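# Screw funnel onto glass vial neck in holder

## Task

Turn the plastic funnel down onto the neck of the glass vial (which sits in a holder) until it is fully seated and snug, leaving the vial upright with the funnel attached; the glass must not be crushed, pressed hard or dropped more than a few centimetres, or the task fails.

## Robot and tools

ROBOT. Two UR-type arms, left_arm and right_arm, each carrying a Robotiq 140 mm gripper whose fingers can fold if pushed near the palm or tip-first. Each arm sits on its own carriage on one floor track along y at x = 0: left_rail (always at larger y) carries left_arm, right_rail carries right_arm. A base stands at x = 0, y = carriage position_m, z = 0.04 m, facing +x.

FRAMES. Results give positions in a table-fixed scene frame: table top z = 0, +z up, +x the direction the arms face, +y to their left; the table starts at x = 0.17 m. Gripper axes: fingers point along its +z, close along its y; a camera block sticks out about 10 cm toward its +x. end_effector_position is the point between closed pads; fingertips extend about 33 mm past it (less when wide open).

ROWS. A row is 18 numbers, always both arms, each in [-1, 1]: left dx, dy, dz, rx, ry, rz, left gripper position, force_limit, speed, then the same nine for the right arm. dx..rz are an offset, not a pose: measured from that arm's Hand target as it was when the action began, along the Hand target's own axes; 1.0 equals 0.6 m or 180 degrees, and rx, ry, rz form one rotation vector. Every row in an action counts from the same start, so repeating an offset in a new action moves further. All-zero pose numbers re-command the arm to its current Hand target. Gripper position: +1 fully open (140 mm), about -0.8 pads touch, -1 closes until blocked. force_limit -1..+1 sets squeeze (roughly 14 N to 58 N at slow speed); speed -1..+1 sets closing rate (about 30 to 250 mm/s) and faster closes grip harder. Keep an untouched gripper by resending its previous three numbers; 0 is a real command.

execute_actions: actions is a list; each action may hold rows (1 to 15, one per 1/30 s step), steps (1 to 450, default 15), until (rail conditions, e.g. {"all": {"status": "ended"}} or {"left_rail": {"position_status": ["!=", "moving"]}}), and rail commands such as {"right_rail": {"position_m": x, "speed_m_s": v, "acceleration_factor": a}} or {"stop": true}. Rail ranges: left -0.8 to 1.5 m, right -1.5 to 0.8 m, speed 0.01 to 1 m/s, acceleration_factor 0.1 to 1. After the last row the arm keeps heading to that row's target. cameras picks images (cam_high, cam_low, cam_close, cam_left_wrist, cam_right_wrist); an empty actions list just reports state. For gentle motion, ramp offsets a little per row rather than jumping.

move: target is one 18-number row or a list of up to 15 rows, all offsets counted from the same Hand targets; the path is straight. speed in m/s (0.002 to 0.5, default 0.25). blend in m rounds corners in a list. stop_force in N (4 to 80) ends an arm's path when its wrist sensor feels that much push along the path; it is unreliable while the gripper rotates, and should be omitted when backing away from a contact. zero (default true) re-zeros before the move. blocking=false returns early (not allowed with stop_force); then use wait or stop before further rows or moves. Paths cap at 10 s. The result adds a move: line such as done, off_target, held or fault, plus limits (paced = clipped, held = checks withheld steps).

wait: seconds 0 to 10, robot holds last commands. stop: brakes a running move. zoom_image: camera plus region [x0, y0, x1, y1] in pixels, at most 504 square. zero_wrist_force: arm name. read_manual: licence texts only. finished_scene: scene number; call once the funnel is seated and the vial stands unaided.

RESULTS. Each result shows end_effector position, quaternion (wxyz), velocities, Hand target (base for next offsets), Tool commands, Joint positions (rail m first, then six joints in rad), torques, motor temperatures, wrist force/torque in the gripper's axes, rail position_m, position_status (moving, done, contact_stop, time_out, stopped, stopped_with_arm, stopped_for_other_arm, stopped_for_other_carriage) and position_answer (taken/not_taken). object_status: 0 moving, 1 blocked opening, 2 blocked closing (a grip), 3 reached target or pads met. position_measured counts: 3 open, ~75 = 100 mm, 139 = 60 mm, 200 = 20 mm, 230 pads meet. The controller clips each commanded step to 150 mm and 16 degrees from the measured pose; an arm may stop short, so send the remainder.

CAUTIONS. Glass vial: use a gentle grip (low force_limit, slow close), turn the funnel with modest torque, never press down hard or lift and let it fall. Outside force near 150 N, or joint torque at its limit (wrist joints 49.1 N m), stops the arm for 10 s. Keep the arms from colliding; carriages stay about 0.7 m apart. Nothing may leave the table. Stretched or loaded arms heat motors; 85 °C locks the arm. Let a carriage arrive before positioning its gripper precisely.

Each tool is called after "Request:" by a JSON object that holds its "method" and its "body", one argument or row to a line.

## Session

Request:
{"method": "execute_actions", "body": {
  "actions": []
}}

Scene clock: 0.00 s.
left_arm: end_effector_position=(+0.3563, +0.4786, +0.5790) position_measured=3 object_status=3 end_effector_quat_wxyz=(+0.000, +0.000, +1.000, +0.000) | right_arm: end_effector_position=(+0.3563, -0.3214, +0.5790) position_measured=3 object_status=3 end_effector_quat_wxyz=(+0.000, +0.000, +1.000, +0.000)
Joint positions: left_arm=[0.4 -0.28 -2.157 1.821 -1.235 -1.571 -0.281] | right_arm=[-0.4 -0.28 -2.157 1.821 -1.235 -1.571 -0.281]
Joint velocities: within noise
Joint torques (N m): no reading
Motor temperatures (°C): left_arm=[32 34 36 36 38 37] | right_arm=[33 30 35 39 36 39]
Wrist force (N): no reading
Wrist torque (N m): no reading
Wrist force, peak (N): no reading
Hand target: left_arm +0.3563, +0.4786, +0.5790; +0.000, +0.000, +1.000, +0.000 | right_arm +0.3563, -0.3214, +0.5790; +0.000, +0.000, +1.000, +0.000
Tool commands: left_gripper/position=+1.0 left_gripper/force_limit=+1.0 left_gripper/speed=+1.0 right_gripper/position=+1.0 right_gripper/force_limit=+1.0 right_gripper/speed=+1.0
left_rail: position_m=0.400 position_status=done
right_rail: position_m=-0.400 position_status=done

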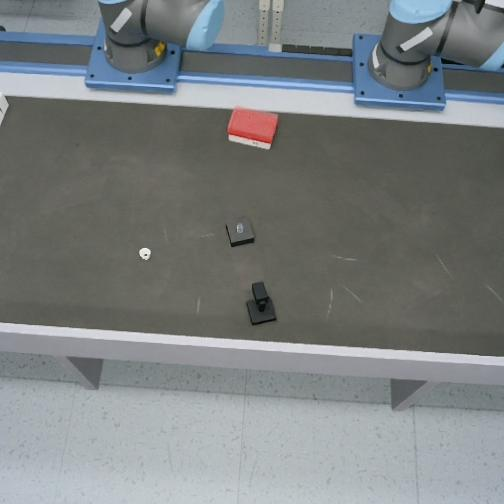

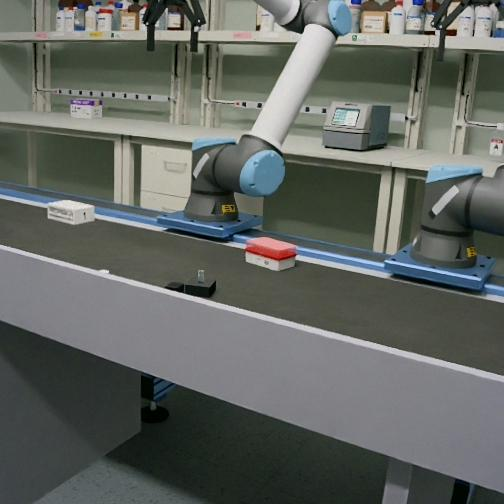

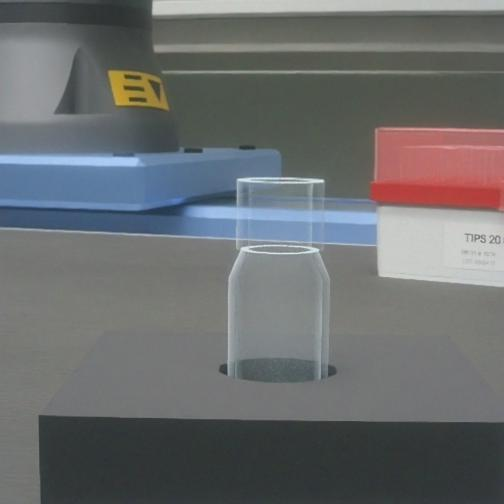

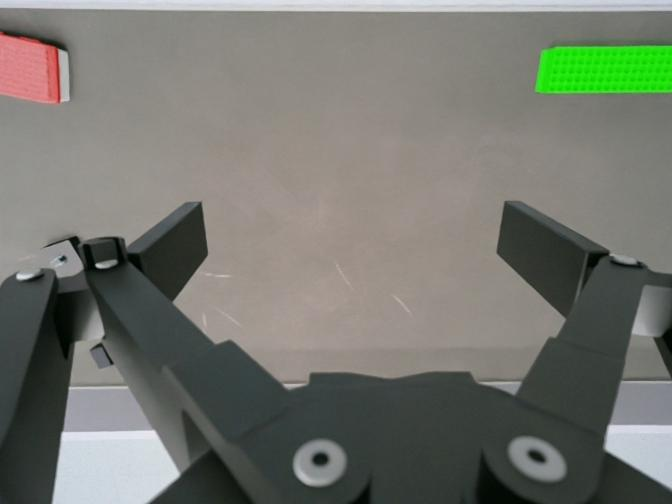

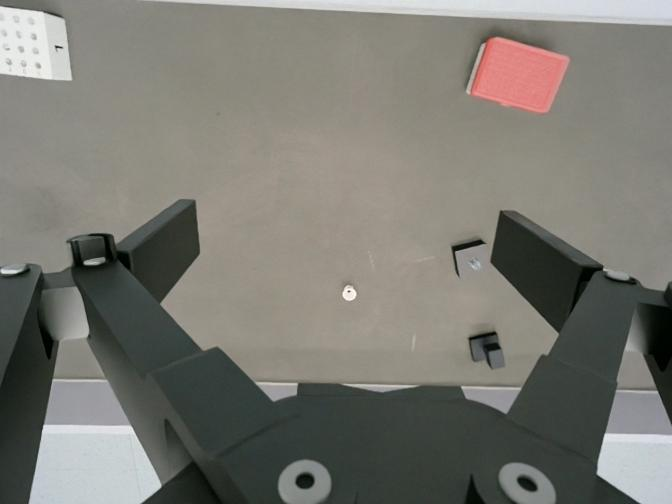

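Request:
{"method": "move", "body": {
  "target": [0,0,0,0,0,0,1,1,1,-0.49,0.027,0.465,0,0,0,1,1,1],
  "speed": 0.4,
  "cameras": ["cam_right_wrist","cam_high"]
}}

Request:
{"method": "zoom_image", "body": {
  "camera": "cam_high",
  "region": [110, 190, 290, 340]
}}

Scene clock: 3.97 s.
left_arm: end_effector_position=(+0.3563, +0.4786, +0.5790) position_measured=3 object_status=3 end_effector_quat_wxyz=(+0.000, +0.000, +1.000, +0.000) | right_arm: end_effector_position=(+0.6503, -0.3052, +0.3001) position_measured=3 object_status=3 end_effector_quat_wxyz=(+0.000, +0.000, +1.000, +0.000)
Joint positions: left_arm=[0.4 -0.28 -2.157 1.821 -1.235 -1.571 -0.28] | right_arm=[-0.4 -0.123 -1.611 1.954 -1.914 -1.571 -0.123]
Joint velocities: within noise
Joint torques (N m): left_arm=[-1.55 3.4 -43.29 -4.42 -0.19 -0.73] | right_arm=[6.75 -33.89 -52.9 -7.7 -2.96 3.09]
Motor temperatures (°C): left_arm=[32 34 36 36 38 37] | right_arm=[33 30 35 39 36 39]
Wrist force (N): left_arm=[0.1 -0.2 0.4] | right_arm=[-0.1 -0.2 0.4]
Wrist torque (N m): left_arm=[-0.04 -0.04 0.00] | right_arm=[-0.10 0.05 0.03]
Wrist force, peak (N): left_arm=[0.6 -0.6 0.1] | right_arm=[-2.5 -0.5 2.6]
Hand target: left_arm +0.3563, +0.4786, +0.5790; +0.000, +0.000, +1.000, +0.000 | right_arm +0.6504, -0.3052, +0.3000; +0.000, +0.000, +1.000, +0.000
Off the commanded pose: left_arm 0.000 m, 0 deg | right_arm 0.000 m, 0 deg.
left_rail: position_m=0.400 position_status=done
right_rail: position_m=-0.400 position_status=done
move: done
Images, in order (width x height): cam_high 504x504, cam_right_wrist 672x504.

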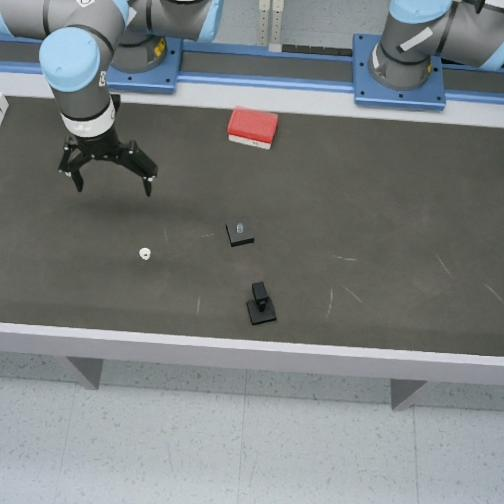

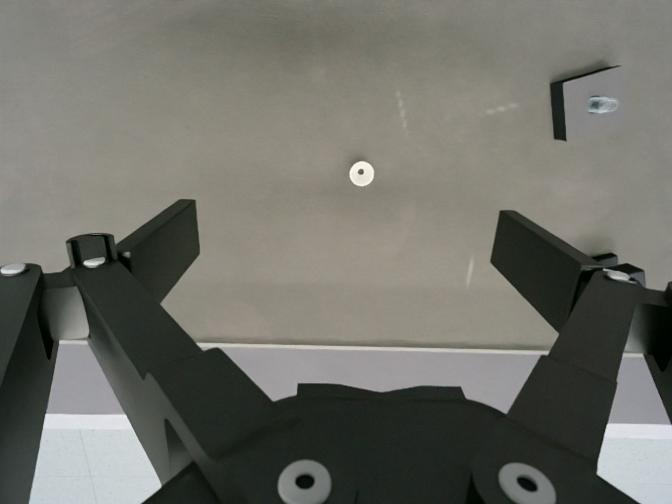

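Scaled by 2.800 from the camera's 504x504 image, which has a finer 720x720 frame.

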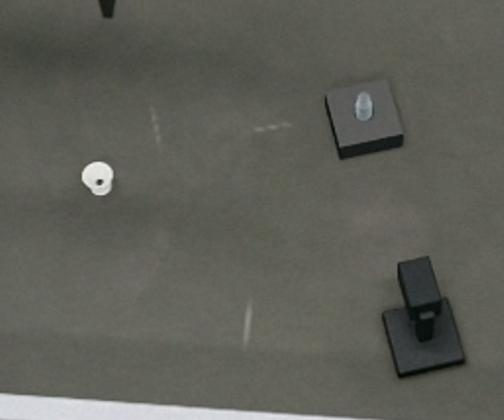

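Request:
{"method": "move", "body": {
  "target": [0,0,0,0,0,0,1,1,1,-0.017,0.045,0.25,0,0,0,1,1,1],
  "speed": 0.3,
  "cameras": ["cam_right_wrist","cam_low"]
}}

Request:
{"method": "zoom_image", "body": {
  "camera": "cam_low",
  "region": [70, 240, 220, 310]
}}

Request:
{"method": "zoom_image", "body": {
  "camera": "cam_right_wrist",
  "region": [300, 120, 420, 240]
}}

Scene clock: 8.23 s.
left_arm: end_effector_position=(+0.3563, +0.4786, +0.5790) position_measured=3 object_status=3 end_effector_quat_wxyz=(+0.000, +0.000, +1.000, +0.000) | right_arm: end_effector_position=(+0.6606, -0.2782, +0.1501) position_measured=3 object_status=3 end_effector_quat_wxyz=(+0.000, +0.000, +1.000, +0.000)
Joint positions: left_arm=[0.4 -0.28 -2.157 1.821 -1.235 -1.571 -0.281] | right_arm=[-0.4 -0.08 -1.459 2.093 -2.206 -1.571 -0.08]
Joint velocities: within noise
Joint torques (N m): left_arm=[0.01 1.94 -41.15 -3.97 -0.31 -0.32] | right_arm=[8.56 -42.06 -32.91 -8.03 -2.81 3.04]
Motor temperatures (°C): left_arm=[32 34 36 36 38 37] | right_arm=[33 30 35 39 36 39]
Wrist force (N): left_arm=[-0.1 0.1 -0.1] | right_arm=[0.1 -0.4 0.4]
Wrist torque (N m): left_arm=[0.02 0.02 0.00] | right_arm=[-0.13 -0.02 0.02]
Wrist force, peak (N): left_arm=[0.8 0.4 0.4] | right_arm=[-0.2 0.2 3.0]
Hand target: left_arm +0.3563, +0.4786, +0.5790; +0.000, +0.000, +1.000, +0.000 | right_arm +0.6606, -0.2782, +0.1500; +0.000, +0.000, +1.000, +0.000
Off the commanded pose: left_arm 0.000 m, 0 deg | right_arm 0.000 m, 0 deg.
left_rail: position_m=0.400 position_status=done
right_rail: position_m=-0.400 position_status=done
move: done
Images, in order (width x height): cam_low 504x504, cam_right_wrist 672x504.

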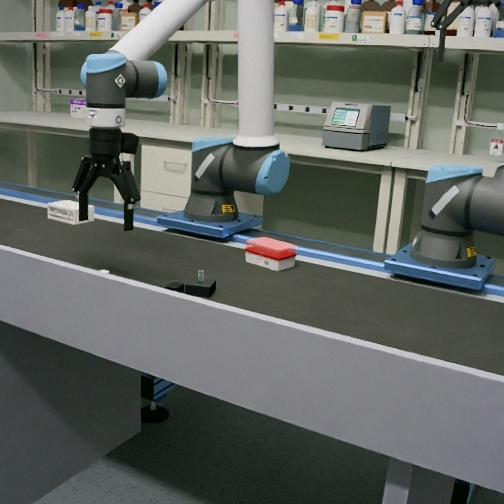

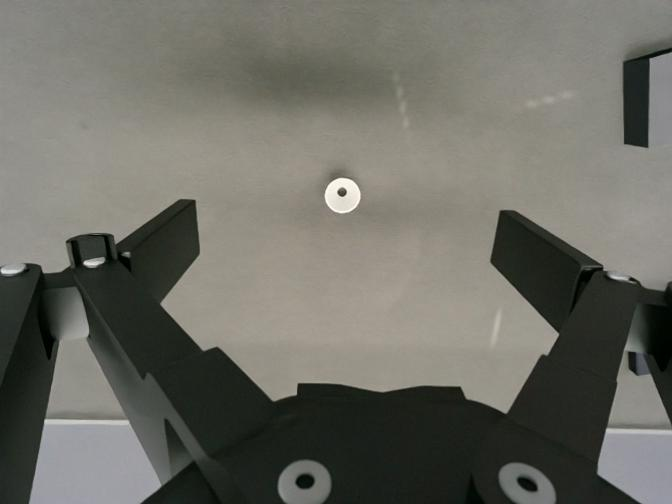

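Scaled by 3.360 from the camera's 504x504 image, which has a finer 720x720 frame.

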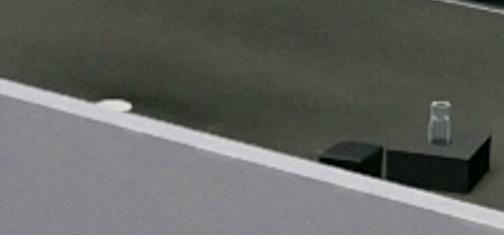

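Scaled by 4.200 from the camera's 672x504 image, which has a finer 960x720 frame.

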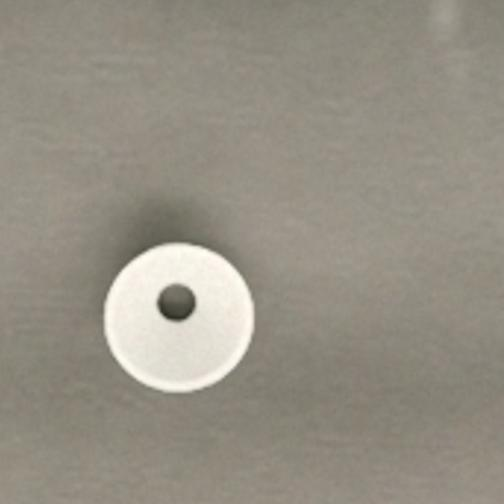

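Request:
{"method": "move", "body": {
  "target": [0,0,0,0,0,0,1,1,1,-0.019,0.009,0.18,0,0,0,-0.08,-0.6,0],
  "speed": 0.2,
  "cameras": ["cam_right_wrist","cam_low"]
}}

Request:
{"method": "zoom_image", "body": {
  "camera": "cam_low",
  "region": [70, 230, 140, 300]
}}

Request:
{"method": "zoom_image", "body": {
  "camera": "cam_right_wrist",
  "region": [250, 130, 450, 280]
}}

Scene clock: 11.57 s.
left_arm: end_effector_position=(+0.3563, +0.4786, +0.5790) position_measured=3 object_status=3 end_effector_quat_wxyz=(+0.000, +0.000, +1.000, +0.000) | right_arm: end_effector_position=(+0.6720, -0.2728, +0.0421) position_measured=139 object_status=3 end_effector_quat_wxyz=(+0.000, +0.000, +1.000, +0.000)
Joint positions: left_arm=[0.4 -0.28 -2.157 1.821 -1.235 -1.571 -0.281] | right_arm=[-0.4 -0.07 -1.301 2.149 -2.419 -1.571 -0.07]
Joint velocities: within noise
Joint torques (N m): left_arm=[-0.13 5.94 -39.15 -3.72 -0.44 -0.15] | right_arm=[8.07 -51.99 -26.77 -7.77 0.26 3]
Motor temperatures (°C): left_arm=[32 34 36 36 38 37] | right_arm=[33 30 35 39 36 39]
Wrist force (N): left_arm=[-0.1 0.0 -0.1] | right_arm=[-0.2 -0.4 -0.1]
Wrist torque (N m): left_arm=[-0.01 0.02 -0.01] | right_arm=[-0.14 0.02 0.02]
Wrist force, peak (N): left_arm=[-0.1 -0.5 0.6] | right_arm=[0.4 -0.1 2.8]
Hand target: left_arm +0.3563, +0.4786, +0.5790; +0.000, +0.000, +1.000, +0.000 | right_arm +0.6720, -0.2728, +0.0420; +0.000, +0.000, +1.000, +0.000
Off the commanded pose: left_arm 0.000 m, 0 deg | right_arm 0.000 m, 0 deg.
left_rail: position_m=0.400 position_status=done
right_rail: position_m=-0.400 position_status=done
move: done
Images, in order (width x height): cam_low 504x504, cam_right_wrist 672x504.

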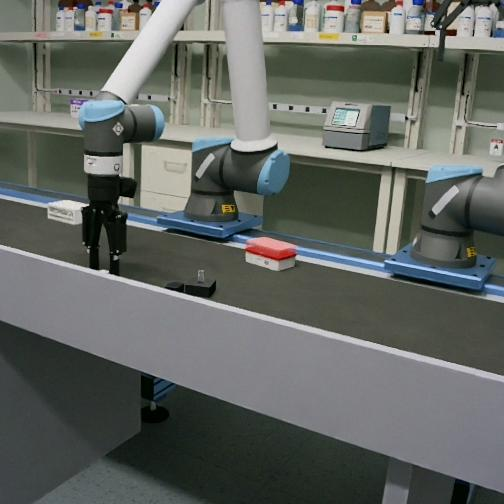

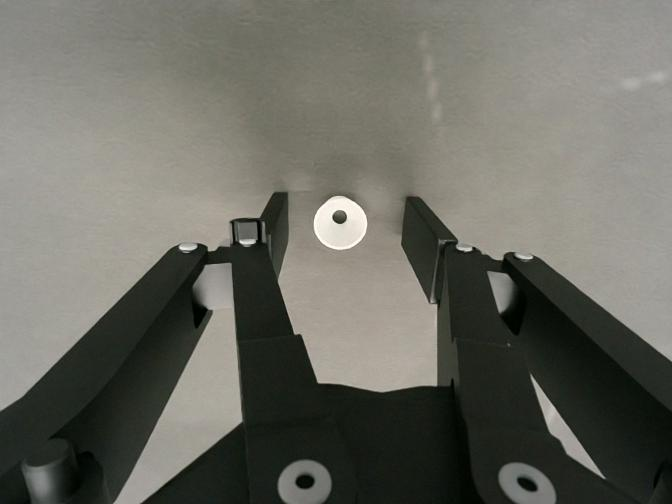

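Scaled by 7.200 from the camera's 504x504 image, which has a finer 720x720 frame.

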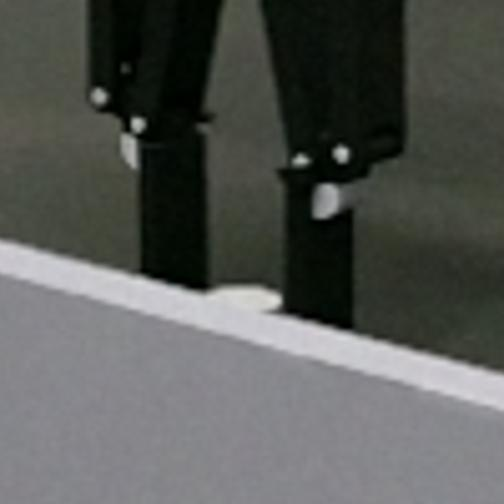

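Scaled by 2.520 from the camera's 672x504 image, which has a finer 960x720 frame.

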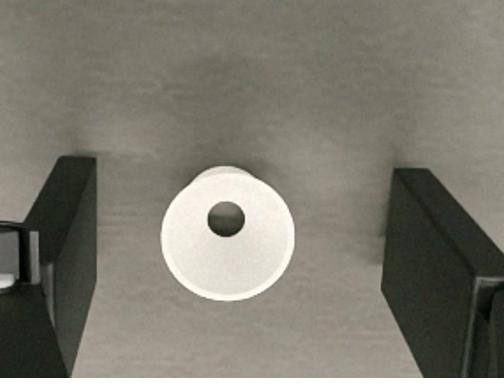

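Request:
{"method": "move", "body": {
  "target": [0,0,0,0,0,0,1,1,1,0,-0.0055,0.008,0,0,0,-0.08,-0.6,0],
  "cameras": []
}}

Request:
{"method": "execute_actions", "body": {
  "actions": [
    {"rows":[[0,0,0,0,0,0,1,1,1,0,0,0,0,0,0,-1,-0.6,-1]],"steps":45}
  ],
  "cameras": ["cam_right_wrist"]
}}

Request:
{"method": "zoom_image", "body": {
  "camera": "cam_right_wrist",
  "region": [250, 130, 450, 280]
}}

Scene clock: 13.17 s.
left_arm: end_effector_position=(+0.3563, +0.4786, +0.5790) position_measured=3 object_status=3 end_effector_quat_wxyz=(+0.000, +0.000, +1.000, +0.000) | right_arm: end_effector_position=(+0.6720, -0.2761, +0.0373) position_measured=139 object_status=3 end_effector_quat_wxyz=(+0.000, +0.000, +1.000, +0.000)
Joint positions: left_arm=[0.4 -0.28 -2.157 1.821 -1.235 -1.571 -0.281] | right_arm=[-0.4 -0.075 -1.295 2.153 -2.429 -1.571 -0.075]
Joint velocities: within noise
Joint torques (N m): left_arm=[0.89 8.2 -37.9 -3.57 -0.54 -0.42] | right_arm=[-13.91 -49.32 -26.23 -7.77 -0.44 -3.26]
Motor temperatures (°C): left_arm=[32 34 36 36 38 37] | right_arm=[33 30 35 39 36 39]
Wrist force (N): left_arm=[0.1 -0.3 0.3] | right_arm=[0.2 -0.3 0.4]
Wrist torque (N m): left_arm=[-0.05 -0.03 0.01] | right_arm=[-0.11 -0.07 0.03]
Wrist force, peak (N): left_arm=[0.5 -0.4 0.3] | right_arm=[0.5 -0.8 0.1]
Hand target: left_arm +0.3563, +0.4786, +0.5790; +0.000, +0.000, +1.000, +0.000 | right_arm +0.6720, -0.2761, +0.0372; +0.000, +0.000, +1.000, +0.000
Off the commanded pose: left_arm 0.000 m, 0 deg | right_arm 0.000 m, 0 deg.
left_rail: position_m=0.400 position_status=done
right_rail: position_m=-0.400 position_status=done
move: done
No camera images: "cameras" was empty.

Scene clock: 14.87 s.
left_arm: end_effector_position=(+0.3563, +0.4786, +0.5790) position_measured=3 object_status=3 end_effector_quat_wxyz=(+0.000, +0.000, +1.000, +0.000) | right_arm: end_effector_position=(+0.6720, -0.2761, +0.0372) position_measured=194 object_status=2 end_effector_quat_wxyz=(+0.000, +0.000, +1.000, +0.000)
Joint positions: left_arm=[0.4 -0.28 -2.157 1.821 -1.235 -1.571 -0.281] | right_arm=[-0.4 -0.075 -1.295 2.153 -2.429 -1.571 -0.075]
Joint velocities: within noise
Joint torques (N m): left_arm=[1.71 7.56 -38.31 -3.22 -0.45 -0.8] | right_arm=[-13.34 -51.6 -29.24 -6.46 -0.3 -3.08]
Motor temperatures (°C): left_arm=[32 34 36 36 38 37] | right_arm=[33 30 35 39 36 39]
Wrist force (N): left_arm=[0.0 0.0 0.3] | right_arm=[0.1 -0.1 -2.9]
Wrist torque (N m): left_arm=[0.01 0.01 0.00] | right_arm=[-0.07 0.02 0.02]
Wrist force, peak (N): left_arm=[0.2 -0.2 0.7] | right_arm=[1.1 -0.4 -2.9]
Hand target: left_arm +0.3563, +0.4786, +0.5790; +0.000, +0.000, +1.000, +0.000 | right_arm +0.6720, -0.2761, +0.0372; +0.000, +0.000, +1.000, +0.000
Off the commanded pose: left_arm 0.000 m, 0 deg | right_arm 0.000 m, 0 deg.
left_rail: position_m=0.400 position_status=done
right_rail: position_m=-0.400 position_status=done
Images, in order (width x height): cam_right_wrist 672x504.

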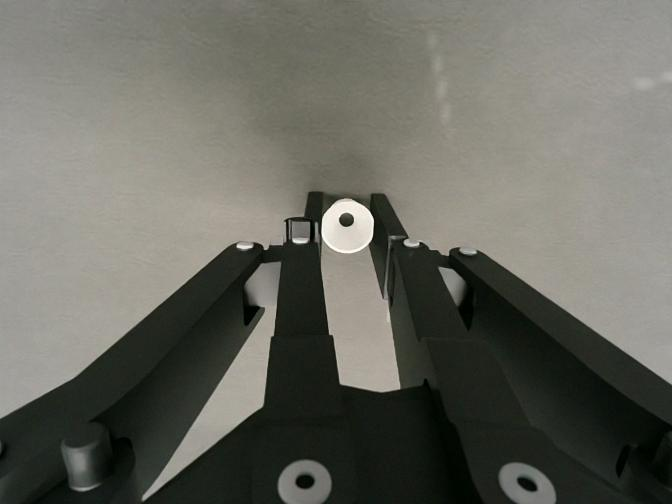

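Scaled by 2.520 from the camera's 672x504 image, which has a finer 960x720 frame.

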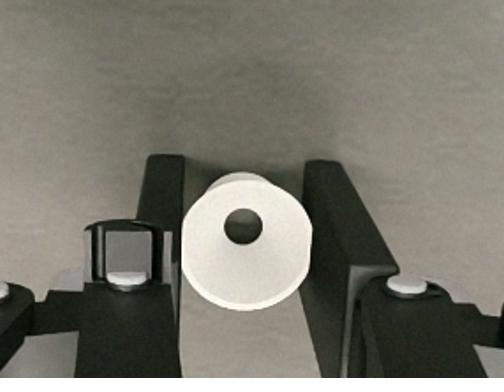

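Request:
{"method": "move", "body": {
  "target": [
    [0,0,0,0,0,0,1,1,1,0,0,-0.15,0,0,0,-1,-0.6,-1],
    [0,0,0,0,0,0,1,1,1,0.128,0.385,-0.205,0,0,0,-1,-0.6,-1]
  ],
  "speed": 0.25,
  "blend": 0.05,
  "cameras": ["cam_right_wrist","cam_close"]
}}

Request:
{"method": "zoom_image", "body": {
  "camera": "cam_right_wrist",
  "region": [250, 130, 450, 280]
}}

Scene clock: 18.13 s.
left_arm: end_effector_position=(+0.3563, +0.4786, +0.5790) position_measured=3 object_status=3 end_effector_quat_wxyz=(+0.000, +0.000, +1.000, +0.000) | right_arm: end_effector_position=(+0.5952, -0.0452, +0.1602) position_measured=194 object_status=2 end_effector_quat_wxyz=(+0.000, +0.000, +1.000, +0.000)
Joint positions: left_arm=[0.4 -0.28 -2.157 1.821 -1.235 -1.571 -0.28] | right_arm=[-0.4 0.283 -1.436 2.046 -2.18 -1.571 0.283]
Joint velocities: within noise
Joint torques (N m): left_arm=[1.64 8.71 -37.16 -3.5 -0.29 -0.77] | right_arm=[8.03 -46.24 -45.75 -1.54 -3.04 3]
Motor temperatures (°C): left_arm=[32 34 36 36 38 37] | right_arm=[33 30 35 39 36 39]
Wrist force (N): left_arm=[-0.1 -0.1 0.5] | right_arm=[-0.3 -0.5 0.2]
Wrist torque (N m): left_arm=[-0.01 0.03 0.00] | right_arm=[-0.13 0.07 0.02]
Wrist force, peak (N): left_arm=[0.8 -0.3 0.3] | right_arm=[0.4 0.0 -3.4]
Hand target: left_arm +0.3563, +0.4786, +0.5790; +0.000, +0.000, +1.000, +0.000 | right_arm +0.5952, -0.0451, +0.1602; +0.000, +0.000, +1.000, +0.000
Off the commanded pose: left_arm 0.000 m, 0 deg | right_arm 0.000 m, 0 deg.
left_rail: position_m=0.400 position_status=done
right_rail: position_m=-0.400 position_status=done
move: done; blend cut to 0.045 m at target 1
Images, in order (width x height): cam_close 504x504, cam_right_wrist 672x504.

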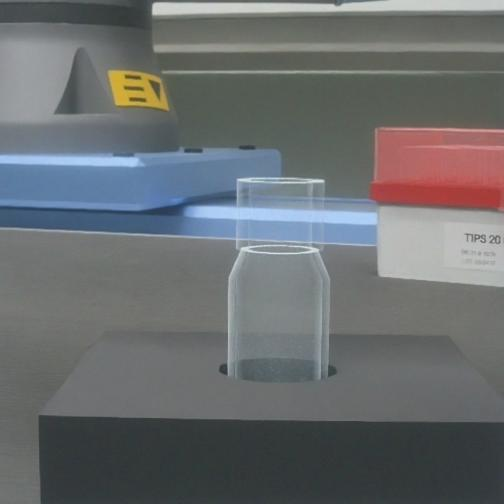

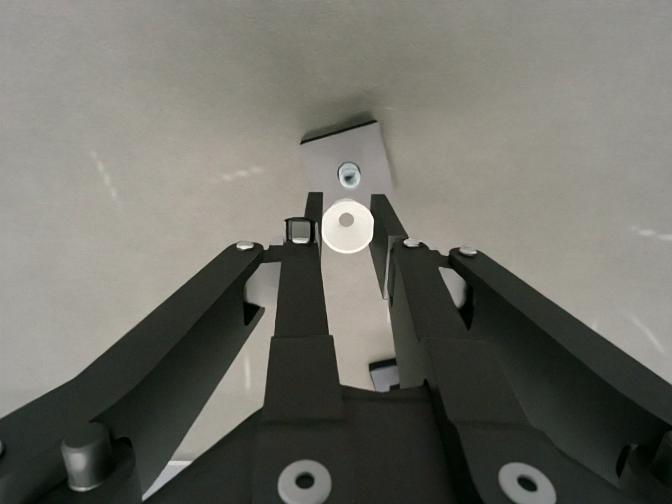

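Scaled by 2.520 from the camera's 672x504 image, which has a finer 960x720 frame.

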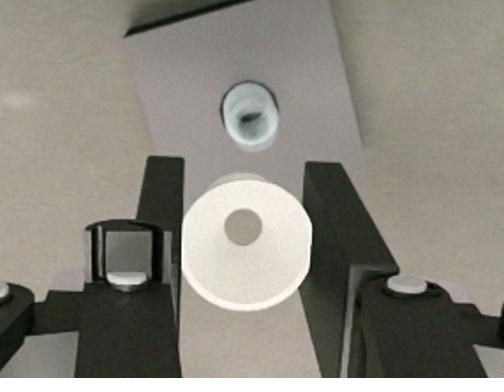

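Request:
{"method": "move", "body": {
  "target": [0,0,0,0,0,0,1,1,1,0.0087,0.0128,0.08,0,0,0,-1,-0.6,-1],
  "speed": 0.15,
  "cameras": ["cam_right_wrist","cam_close"]
}}

Request:
{"method": "zoom_image", "body": {
  "camera": "cam_right_wrist",
  "region": [250, 130, 450, 280]
}}

Scene clock: 21.60 s.
left_arm: end_effector_position=(+0.3563, +0.4786, +0.5790) position_measured=3 object_status=3 end_effector_quat_wxyz=(+0.000, +0.000, +1.000, +0.000) | right_arm: end_effector_position=(+0.5900, -0.0375, +0.1123) position_measured=194 object_status=2 end_effector_quat_wxyz=(+0.000, +0.000, +1.000, +0.000)
Joint positions: left_arm=[0.4 -0.28 -2.157 1.821 -1.235 -1.571 -0.281] | right_arm=[-0.4 0.297 -1.383 2.086 -2.274 -1.571 0.297]
Joint velocities: within noise
Joint torques (N m): left_arm=[1.31 10.32 -37.92 -3.7 -0.37 -0.59] | right_arm=[6.95 -47.27 -30.5 -8.15 -1.14 2.76]
Motor temperatures (°C): left_arm=[32 34 36 36 38 37] | right_arm=[33 30 35 39 36 39]
Wrist force (N): left_arm=[0.0 -0.1 0.1] | right_arm=[0.3 -0.1 0.2]
Wrist torque (N m): left_arm=[-0.01 0.01 -0.01] | right_arm=[-0.04 -0.06 0.01]
Wrist force, peak (N): left_arm=[0.0 -0.6 0.8] | right_arm=[0.0 -0.3 1.5]
Hand target: left_arm +0.3563, +0.4786, +0.5790; +0.000, +0.000, +1.000, +0.000 | right_arm +0.5900, -0.0375, +0.1122; +0.000, +0.000, +1.000, +0.000
Off the commanded pose: left_arm 0.000 m, 0 deg | right_arm 0.000 m, 0 deg.
left_rail: position_m=0.400 position_status=done
right_rail: position_m=-0.400 position_status=done
move: done
Images, in order (width x height): cam_close 504x504, cam_right_wrist 672x504.

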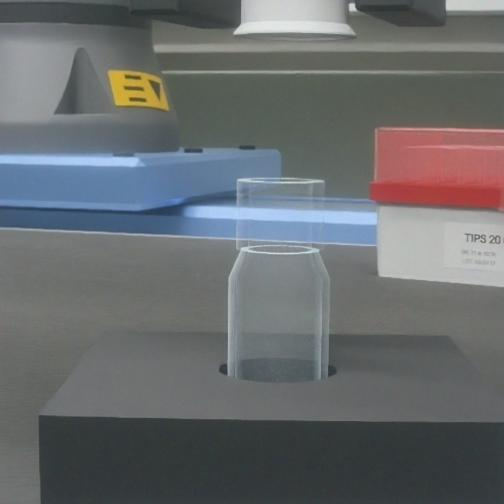

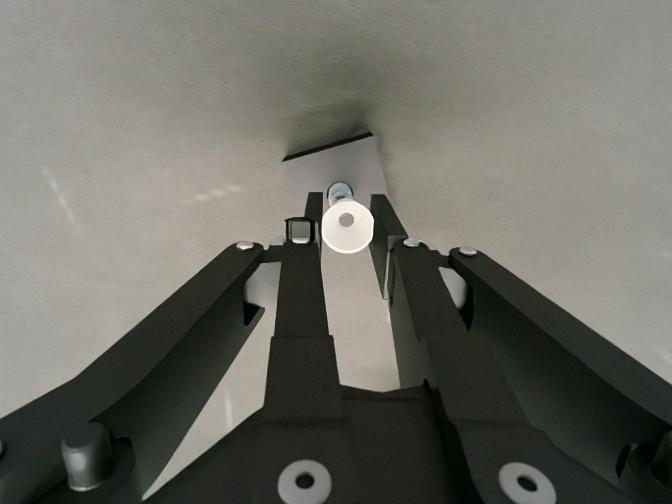

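Scaled by 2.520 from the camera's 672x504 image, which has a finer 960x720 frame.

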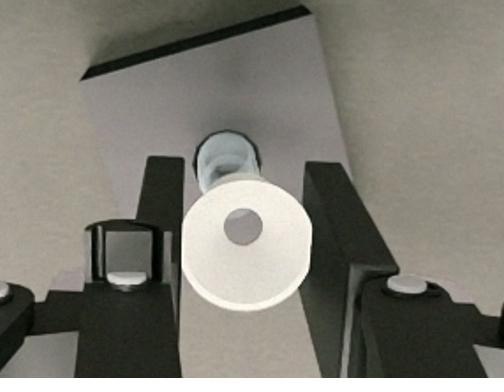

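Request:
{"method": "move", "body": {
  "target": [
    [0,0,0,0,0,0,1,1,1,-0.0017,-0.003,0.012,0,0,-0.75,-1,-0.6,-1],
    [0,0,0,0,0,0,1,1,1,-0.0017,-0.003,0.025,0,0,-1.5,-1,-0.6,-1]
  ],
  "speed": 0.5,
  "blend": 0.01,
  "cameras": ["cam_right_wrist","cam_close"]
}}

Request:
{"method": "zoom_image", "body": {
  "camera": "cam_right_wrist",
  "region": [250, 130, 450, 280]
}}

every number of target 2 of 2 must lie in its column's range; nothing of the call was run
Scene clock: 23.73 s.
left_arm: end_effector_position=(+0.3563, +0.4786, +0.5790) position_measured=3 object_status=3 end_effector_quat_wxyz=(+0.000, +0.000, +1.000, +0.000) | right_arm: end_effector_position=(+0.5900, -0.0375, +0.1122) position_measured=194 object_status=2 end_effector_quat_wxyz=(+0.000, +0.000, +1.000, +0.000)
Joint positions: left_arm=[0.4 -0.28 -2.157 1.821 -1.235 -1.571 -0.281] | right_arm=[-0.4 0.297 -1.383 2.086 -2.275 -1.571 0.297]
Joint velocities: within noise
Joint torques (N m): left_arm=[0.01 11.45 -37.82 -3.84 -0.55 -0.8] | right_arm=[7.97 -47.9 -34.02 -6.33 -1.18 3.27]
Motor temperatures (°C): left_arm=[32 34 36 36 38 37] | right_arm=[33 30 35 39 36 39]
Wrist force (N): left_arm=[0.1 -0.3 0.1] | right_arm=[-0.2 -0.2 -0.1]
Wrist torque (N m): left_arm=[-0.07 -0.02 0.00] | right_arm=[-0.07 0.06 0.01]
Wrist force, peak (N): left_arm=[0.5 -0.3 0.6] | right_arm=[0.0 -0.2 0.9]
Hand target: left_arm +0.3563, +0.4786, +0.5790; +0.000, +0.000, +1.000, +0.000 | right_arm +0.5900, -0.0375, +0.1122; +0.000, +0.000, +1.000, +0.000
Tool commands: left_gripper/position=+1.0 left_gripper/force_limit=+1.0 left_gripper/speed=+1.0 right_gripper/position=-1.0 right_gripper/force_limit=-0.6 right_gripper/speed=-1.0
Off the commanded pose: left_arm 0.000 m, 0 deg | right_arm 0.000 m, 0 deg.
left_rail: position_m=0.400 position_status=done
right_rail: position_m=-0.400 position_status=done

Scaled by 2.520 from the camera's 672x504 image, which has a finer 960x720 frame.

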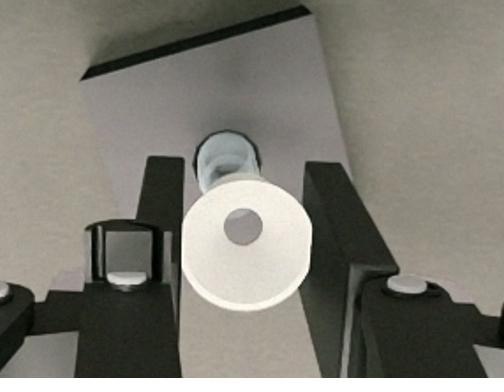

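Use +0.5 for the −1.5 rotation.

Request:
{"method": "move", "body": {
  "target": [
    [0,0,0,0,0,0,1,1,1,-0.0017,-0.003,0.012,0,0,-0.75,-1,-0.6,-1],
    [0,0,0,0,0,0,1,1,1,-0.0017,-0.003,0.025,0,0,0.5,-1,-0.6,-1]
  ],
  "speed": 0.5,
  "blend": 0.01,
  "cameras": ["cam_right_wrist","cam_close"]
}}

Request:
{"method": "zoom_image", "body": {
  "camera": "cam_right_wrist",
  "region": [250, 130, 450, 280]
}}

Scene clock: 29.80 s.
left_arm: end_effector_position=(+0.3563, +0.4786, +0.5790) position_measured=3 object_status=3 end_effector_quat_wxyz=(+0.000, +0.000, +1.000, +0.000) | right_arm: end_effector_position=(+0.5910, -0.0393, +0.0972) position_measured=194 object_status=2 end_effector_quat_wxyz=(+0.000, +0.707, +0.707, +0.000)
Joint positions: left_arm=[0.4 -0.28 -2.157 1.821 -1.235 -1.571 -0.28] | right_arm=[-0.4 0.294 -1.364 2.098 -2.304 -1.571 -4.418]
Joint velocities: within noise
Joint torques (N m): left_arm=[-1.08 14.27 -38.47 -3.75 -0.34 -0.28] | right_arm=[-13.25 -76.67 -30.3 -4.76 3.85 -3.16]
Motor temperatures (°C): left_arm=[32 34 36 36 38 37] | right_arm=[33 30 35 39 36 39]
Wrist force (N): left_arm=[0.3 0.0 0.3] | right_arm=[0.2 0.0 0.3]
Wrist torque (N m): left_arm=[0.01 -0.06 0.00] | right_arm=[-0.01 -0.04 0.01]
Wrist force, peak (N): left_arm=[0.3 -0.1 0.8] | right_arm=[1.1 -0.1 -0.1]
Hand target: left_arm +0.3563, +0.4786, +0.5790; +0.000, +0.000, +1.000, +0.000 | right_arm +0.5910, -0.0393, +0.0972; +0.000, +0.707, +0.707, +0.000
Off the commanded pose: left_arm 0.000 m, 0 deg | right_arm 0.000 m, 0 deg.
left_rail: position_m=0.400 position_status=done
right_rail: position_m=-0.400 position_status=done
move: done
Images, in order (width x height): cam_close 504x504, cam_right_wrist 672x504.

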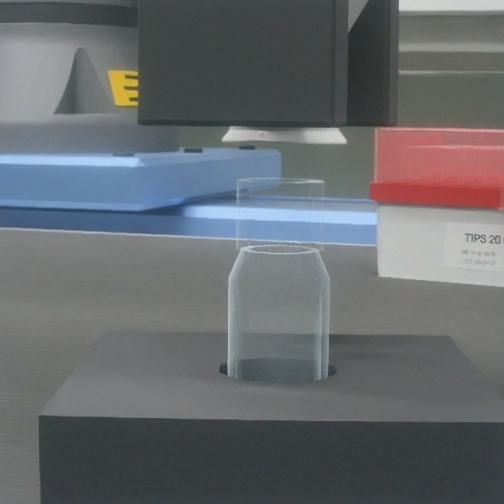

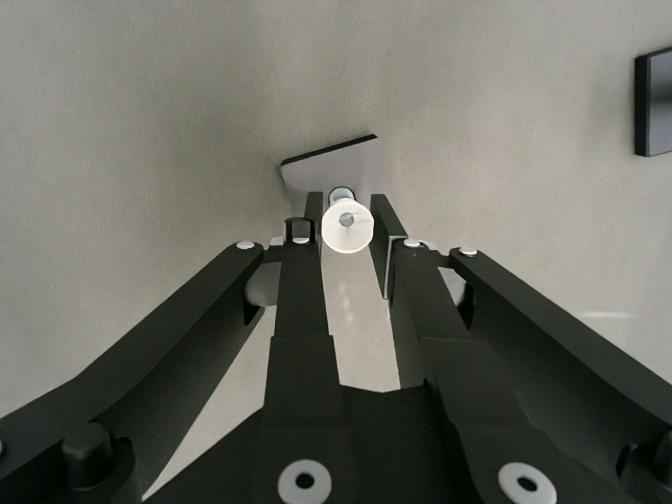

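Scaled by 2.520 from the camera's 672x504 image, which has a finer 960x720 frame.

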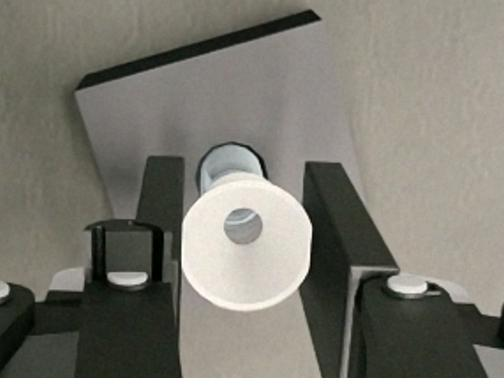

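Request:
{"method": "move", "body": {
  "target": [0,0,0,0,0,0,1,1,1,-0.0016,0,0.02,0,0,0,-1,-0.6,-1],
  "speed": 0.012,
  "stop_force": 4,
  "cameras": ["cam_right_wrist","cam_close"]
}}

Request:
{"method": "zoom_image", "body": {
  "camera": "cam_right_wrist",
  "region": [250, 130, 450, 280]
}}

Scene clock: 33.60 s.
left_arm: end_effector_position=(+0.3563, +0.4786, +0.5790) position_measured=3 object_status=3 end_effector_quat_wxyz=(+0.000, +0.000, +1.000, +0.000) | right_arm: end_effector_position=(+0.5910, -0.0401, +0.0864) position_measured=194 object_status=2 end_effector_quat_wxyz=(+0.000, +0.707, +0.707, +0.000)
Joint positions: left_arm=[0.4 -0.28 -2.157 1.821 -1.235 -1.571 -0.281] | right_arm=[-0.4 0.293 -1.351 2.106 -2.326 -1.571 -4.42]
Joint velocities: within noise
Joint torques (N m): left_arm=[0.36 14.46 -38.1 -3.43 -0.5 -0.64] | right_arm=[3.84 -77.21 -40.52 -2.09 3.5 1.82]
Motor temperatures (°C): left_arm=[32 34 36 36 38 37] | right_arm=[33 30 35 39 36 39]
Wrist force (N): left_arm=[0.1 0.1 0.2] | right_arm=[0.7 -0.1 -0.5]
Wrist torque (N m): left_arm=[0.01 -0.01 0.01] | right_arm=[-0.03 -0.14 0.01]
Wrist force, peak (N): left_arm=[0.1 -0.2 0.9] | right_arm=[0.4 -0.2 -5.8]
Hand target: left_arm +0.3563, +0.4786, +0.5790; +0.000, +0.000, +1.000, +0.000 | right_arm +0.5910, -0.0401, +0.0864; +0.000, +0.707, +0.707, +0.000 (not the last commanded pose)
Off the commanded pose: left_arm 0.000 m, 0 deg | right_arm 0.001 m, 0 deg.
left_rail: position_m=0.400 position_status=done
right_rail: position_m=-0.400 position_status=done
move: contact (right_arm)
Images, in order (width x height): cam_close 504x504, cam_right_wrist 672x504.

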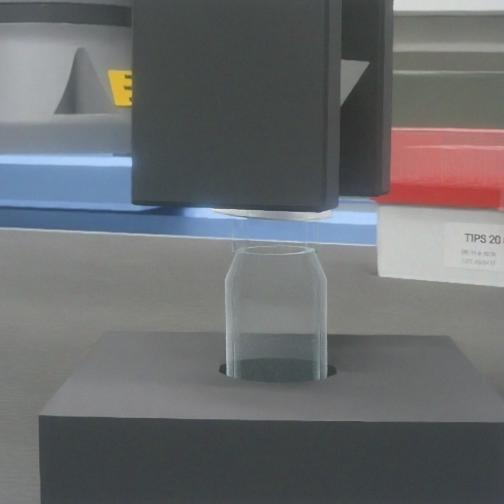

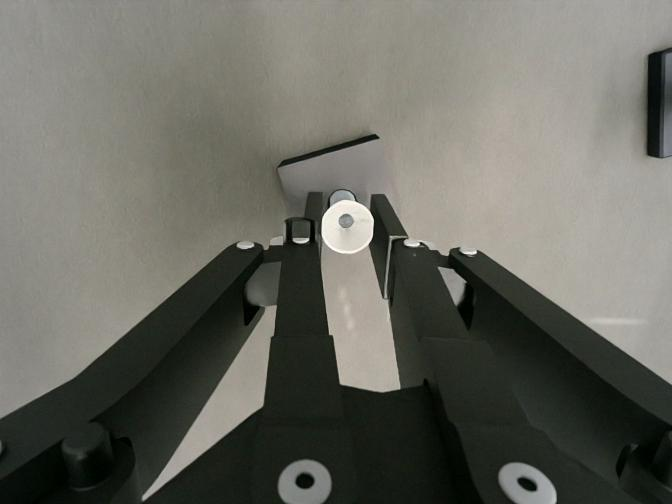

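Scaled by 2.520 from the camera's 672x504 image, which has a finer 960x720 frame.

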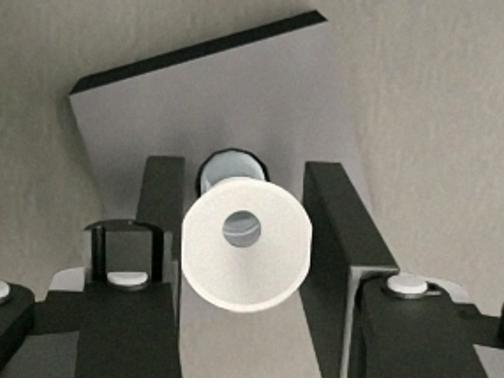

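Request:
{"method": "move", "body": {
  "target": [
    [0,0,0,0,0,0,1,1,1,0,0,0.001,0,0,0.5,-1,-0.6,-1],
    [0,0,0,0,0,0,1,1,1,0,0,0.002,0,0,0.98,-1,-0.6,-1]
  ],
  "speed": 0.45,
  "blend": 0.01,
  "cameras": ["cam_right_wrist","cam_close"]
}}

Request:
{"method": "zoom_image", "body": {
  "camera": "cam_right_wrist",
  "region": [250, 130, 450, 280]
}}

Scene clock: 39.33 s.
left_arm: end_effector_position=(+0.3563, +0.4786, +0.5790) position_measured=3 object_status=3 end_effector_quat_wxyz=(+0.000, +0.000, +1.000, +0.000) | right_arm: end_effector_position=(+0.5910, -0.0401, +0.0852) position_measured=194 object_status=2 end_effector_quat_wxyz=(+0.000, +0.729, -0.685, +0.000)
Joint positions: left_arm=[0.4 -0.28 -2.157 1.821 -1.235 -1.571 -0.28] | right_arm=[-0.4 0.293 -1.349 2.107 -2.328 -1.571 -1.341]
Joint velocities: within noise
Joint torques (N m): left_arm=[-0.7 16.84 -38.18 -3.67 -0.5 -0.51] | right_arm=[8.23 -47.59 -39.91 -1.35 -3.08 3.27]
Motor temperatures (°C): left_arm=[32 34 36 36 38 37] | right_arm=[33 30 35 39 36 39]
Wrist force (N): left_arm=[0.4 0.0 0.3] | right_arm=[0.5 0.1 -4.2]
Wrist torque (N m): left_arm=[0.00 -0.08 -0.01] | right_arm=[-0.10 -0.10 0.00]
Wrist force, peak (N): left_arm=[0.2 -0.7 0.7] | right_arm=[0.1 0.5 -6.3]
Hand target: left_arm +0.3563, +0.4786, +0.5790; +0.000, +0.000, +1.000, +0.000 | right_arm +0.5910, -0.0401, +0.0852; +0.000, +0.729, -0.685, +0.000
Off the commanded pose: left_arm 0.000 m, 0 deg | right_arm 0.000 m, 0 deg.
left_rail: position_m=0.400 position_status=done
right_rail: position_m=-0.400 position_status=done
move: done; blend cut to 0 m at target 1
Images, in order (width x height): cam_close 504x504, cam_right_wrist 672x504.

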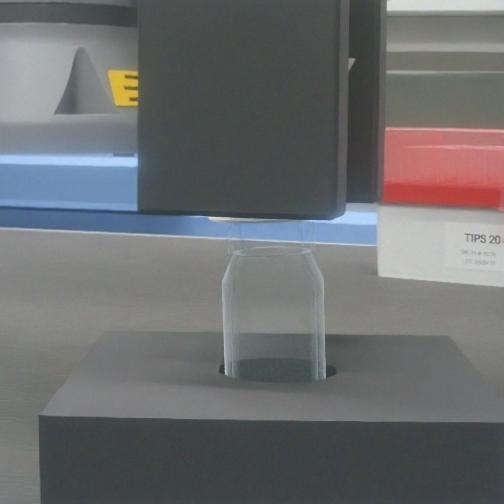

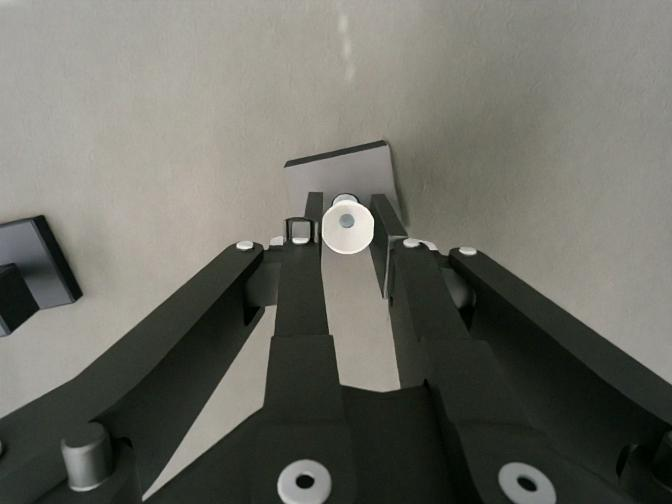

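Scaled by 2.520 from the camera's 672x504 image, which has a finer 960x720 frame.

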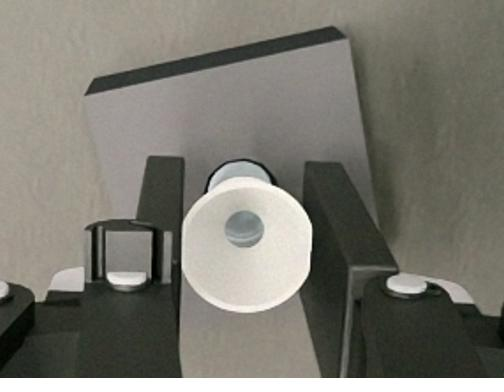

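Request:
{"method": "move", "body": {
  "target": [
    [0,0,0,0,0,0,1,1,1,-0.0012,0,0.0015,0,0,0.5,-1,-0.6,-1],
    [0,0,0,0,0,0,1,1,1,-0.0012,0,0.003,0,0,0.98,-1,-0.6,-1]
  ],
  "speed": 0.48,
  "blend": 0.01,
  "cameras": ["cam_right_wrist","cam_close"]
}}

Request:
{"method": "zoom_image", "body": {
  "camera": "cam_right_wrist",
  "region": [250, 130, 450, 280]
}}

Scene clock: 44.73 s.
left_arm: end_effector_position=(+0.3563, +0.4786, +0.5790) position_measured=3 object_status=3 end_effector_quat_wxyz=(+0.000, +0.000, +1.000, +0.000) | right_arm: end_effector_position=(+0.5909, -0.0394, +0.0834) position_measured=194 object_status=2 end_effector_quat_wxyz=(+0.000, +0.661, +0.750, +0.000)
Joint positions: left_arm=[0.4 -0.28 -2.157 1.821 -1.235 -1.571 -0.281] | right_arm=[-0.4 0.294 -1.347 2.108 -2.332 -1.571 1.739]
Joint velocities: within noise
Joint torques (N m): left_arm=[1.46 14.7 -38.03 -3.68 -0.61 -0.55] | right_arm=[7.9 -45.53 -39.97 -1.23 -2.92 3.38]
Motor temperatures (°C): left_arm=[32 34 36 36 38 37] | right_arm=[33 30 35 39 36 39]
Wrist force (N): left_arm=[0.1 -0.1 0.2] | right_arm=[0.1 -0.5 -5.3]
Wrist torque (N m): left_arm=[-0.02 -0.02 0.00] | right_arm=[-0.07 -0.01 0.01]
Wrist force, peak (N): left_arm=[0.7 -0.4 0.5] | right_arm=[0.4 -0.9 -7.8]
Hand target: left_arm +0.3563, +0.4786, +0.5790; +0.000, +0.000, +1.000, +0.000 | right_arm +0.5909, -0.0394, +0.0834; +0.000, +0.661, +0.750, +0.000
Off the commanded pose: left_arm 0.000 m, 0 deg | right_arm 0.000 m, 0 deg.
left_rail: position_m=0.400 position_status=done
right_rail: position_m=-0.400 position_status=done
move: done; blend cut to 0 m at target 1
Images, in order (width x height): cam_close 504x504, cam_right_wrist 672x504.

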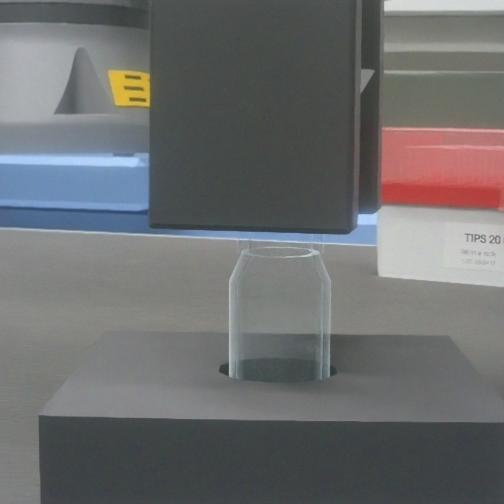

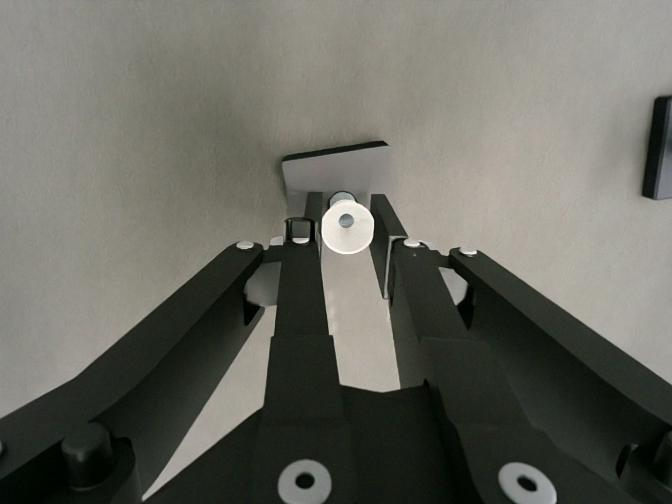

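Scaled by 2.520 from the camera's 672x504 image, which has a finer 960x720 frame.

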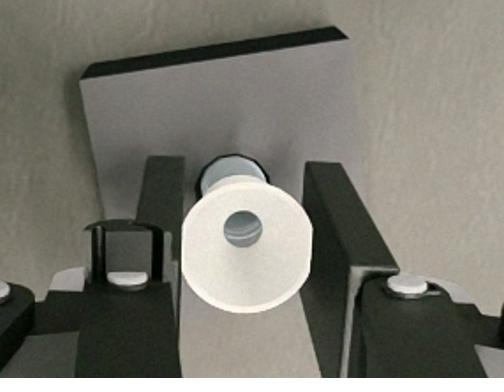

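Request:
{"method": "move", "body": {
  "target": [
    [0,0,0,0,0,0,1,1,1,0,0,0.0013,0,0,0.5,-1,-0.6,-1],
    [0,0,0,0,0,0,1,1,1,0,0,0.0025,0,0,0.98,-1,-0.6,-1]
  ],
  "speed": 0.48,
  "blend": 0.01,
  "cameras": ["cam_right_wrist","cam_close"]
}}

Request:
{"method": "zoom_image", "body": {
  "camera": "cam_right_wrist",
  "region": [250, 130, 450, 280]
}}

Scene clock: 49.93 s.
left_arm: end_effector_position=(+0.3563, +0.4786, +0.5790) position_measured=3 object_status=3 end_effector_quat_wxyz=(+0.000, +0.000, +1.000, +0.000) | right_arm: end_effector_position=(+0.5909, -0.0394, +0.0819) position_measured=194 object_status=2 end_effector_quat_wxyz=(+0.000, +0.771, -0.637, +0.000)
Joint positions: left_arm=[0.4 -0.28 -2.157 1.821 -1.235 -1.571 -0.281] | right_arm=[-0.4 0.294 -1.345 2.109 -2.335 -1.571 4.817]
Joint velocities: within noise
Joint torques (N m): left_arm=[-1.52 15.84 -37.59 -3.62 -0.63 -0.41] | right_arm=[6.38 -46.81 -39.23 -1.37 -3.07 2.42]
Motor temperatures (°C): left_arm=[32 34 36 36 38 37] | right_arm=[33 30 35 39 36 38]
Wrist force (N): left_arm=[-0.1 -0.2 0.0] | right_arm=[0.8 0.2 -5.2]
Wrist torque (N m): left_arm=[-0.05 0.03 -0.01] | right_arm=[-0.11 -0.14 0.00]
Wrist force, peak (N): left_arm=[0.6 -0.2 0.7] | right_arm=[-0.1 0.3 -7.9]
Hand target: left_arm +0.3563, +0.4786, +0.5790; +0.000, +0.000, +1.000, +0.000 | right_arm +0.5909, -0.0394, +0.0819; +0.000, +0.771, -0.637, +0.000
Off the commanded pose: left_arm 0.000 m, 0 deg | right_arm 0.000 m, 0 deg.
left_rail: position_m=0.400 position_status=done
right_rail: position_m=-0.400 position_status=done
move: done; blend cut to 0 m at target 1
Images, in order (width x height): cam_close 504x504, cam_right_wrist 672x504.

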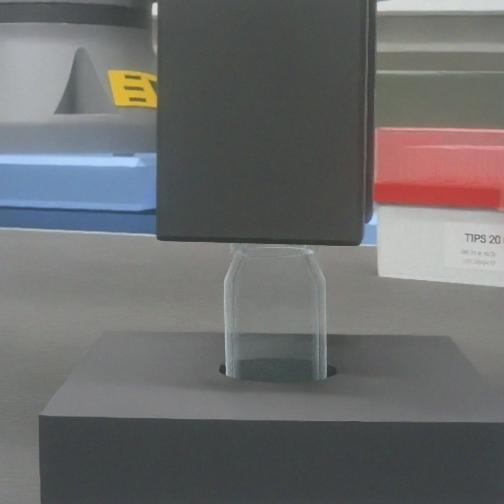

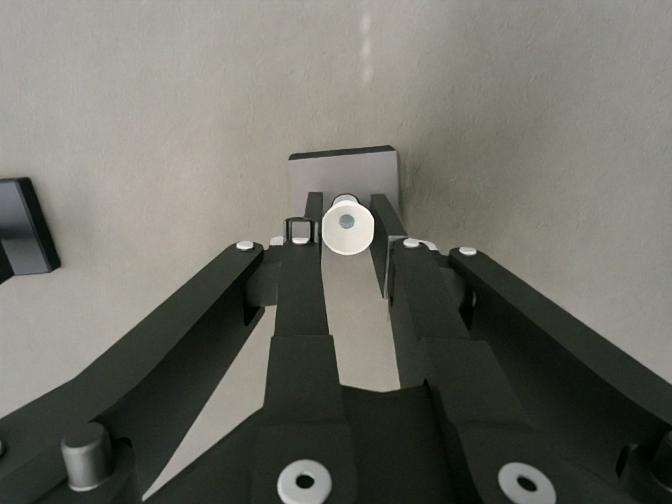

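Scaled by 2.520 from the camera's 672x504 image, which has a finer 960x720 frame.

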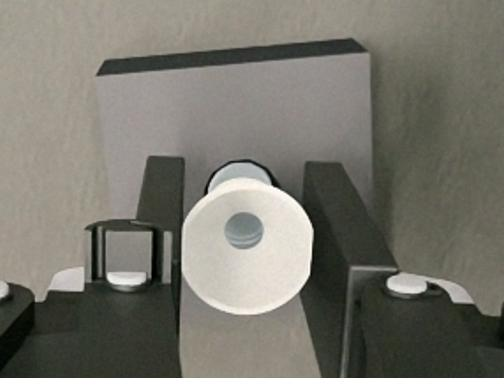

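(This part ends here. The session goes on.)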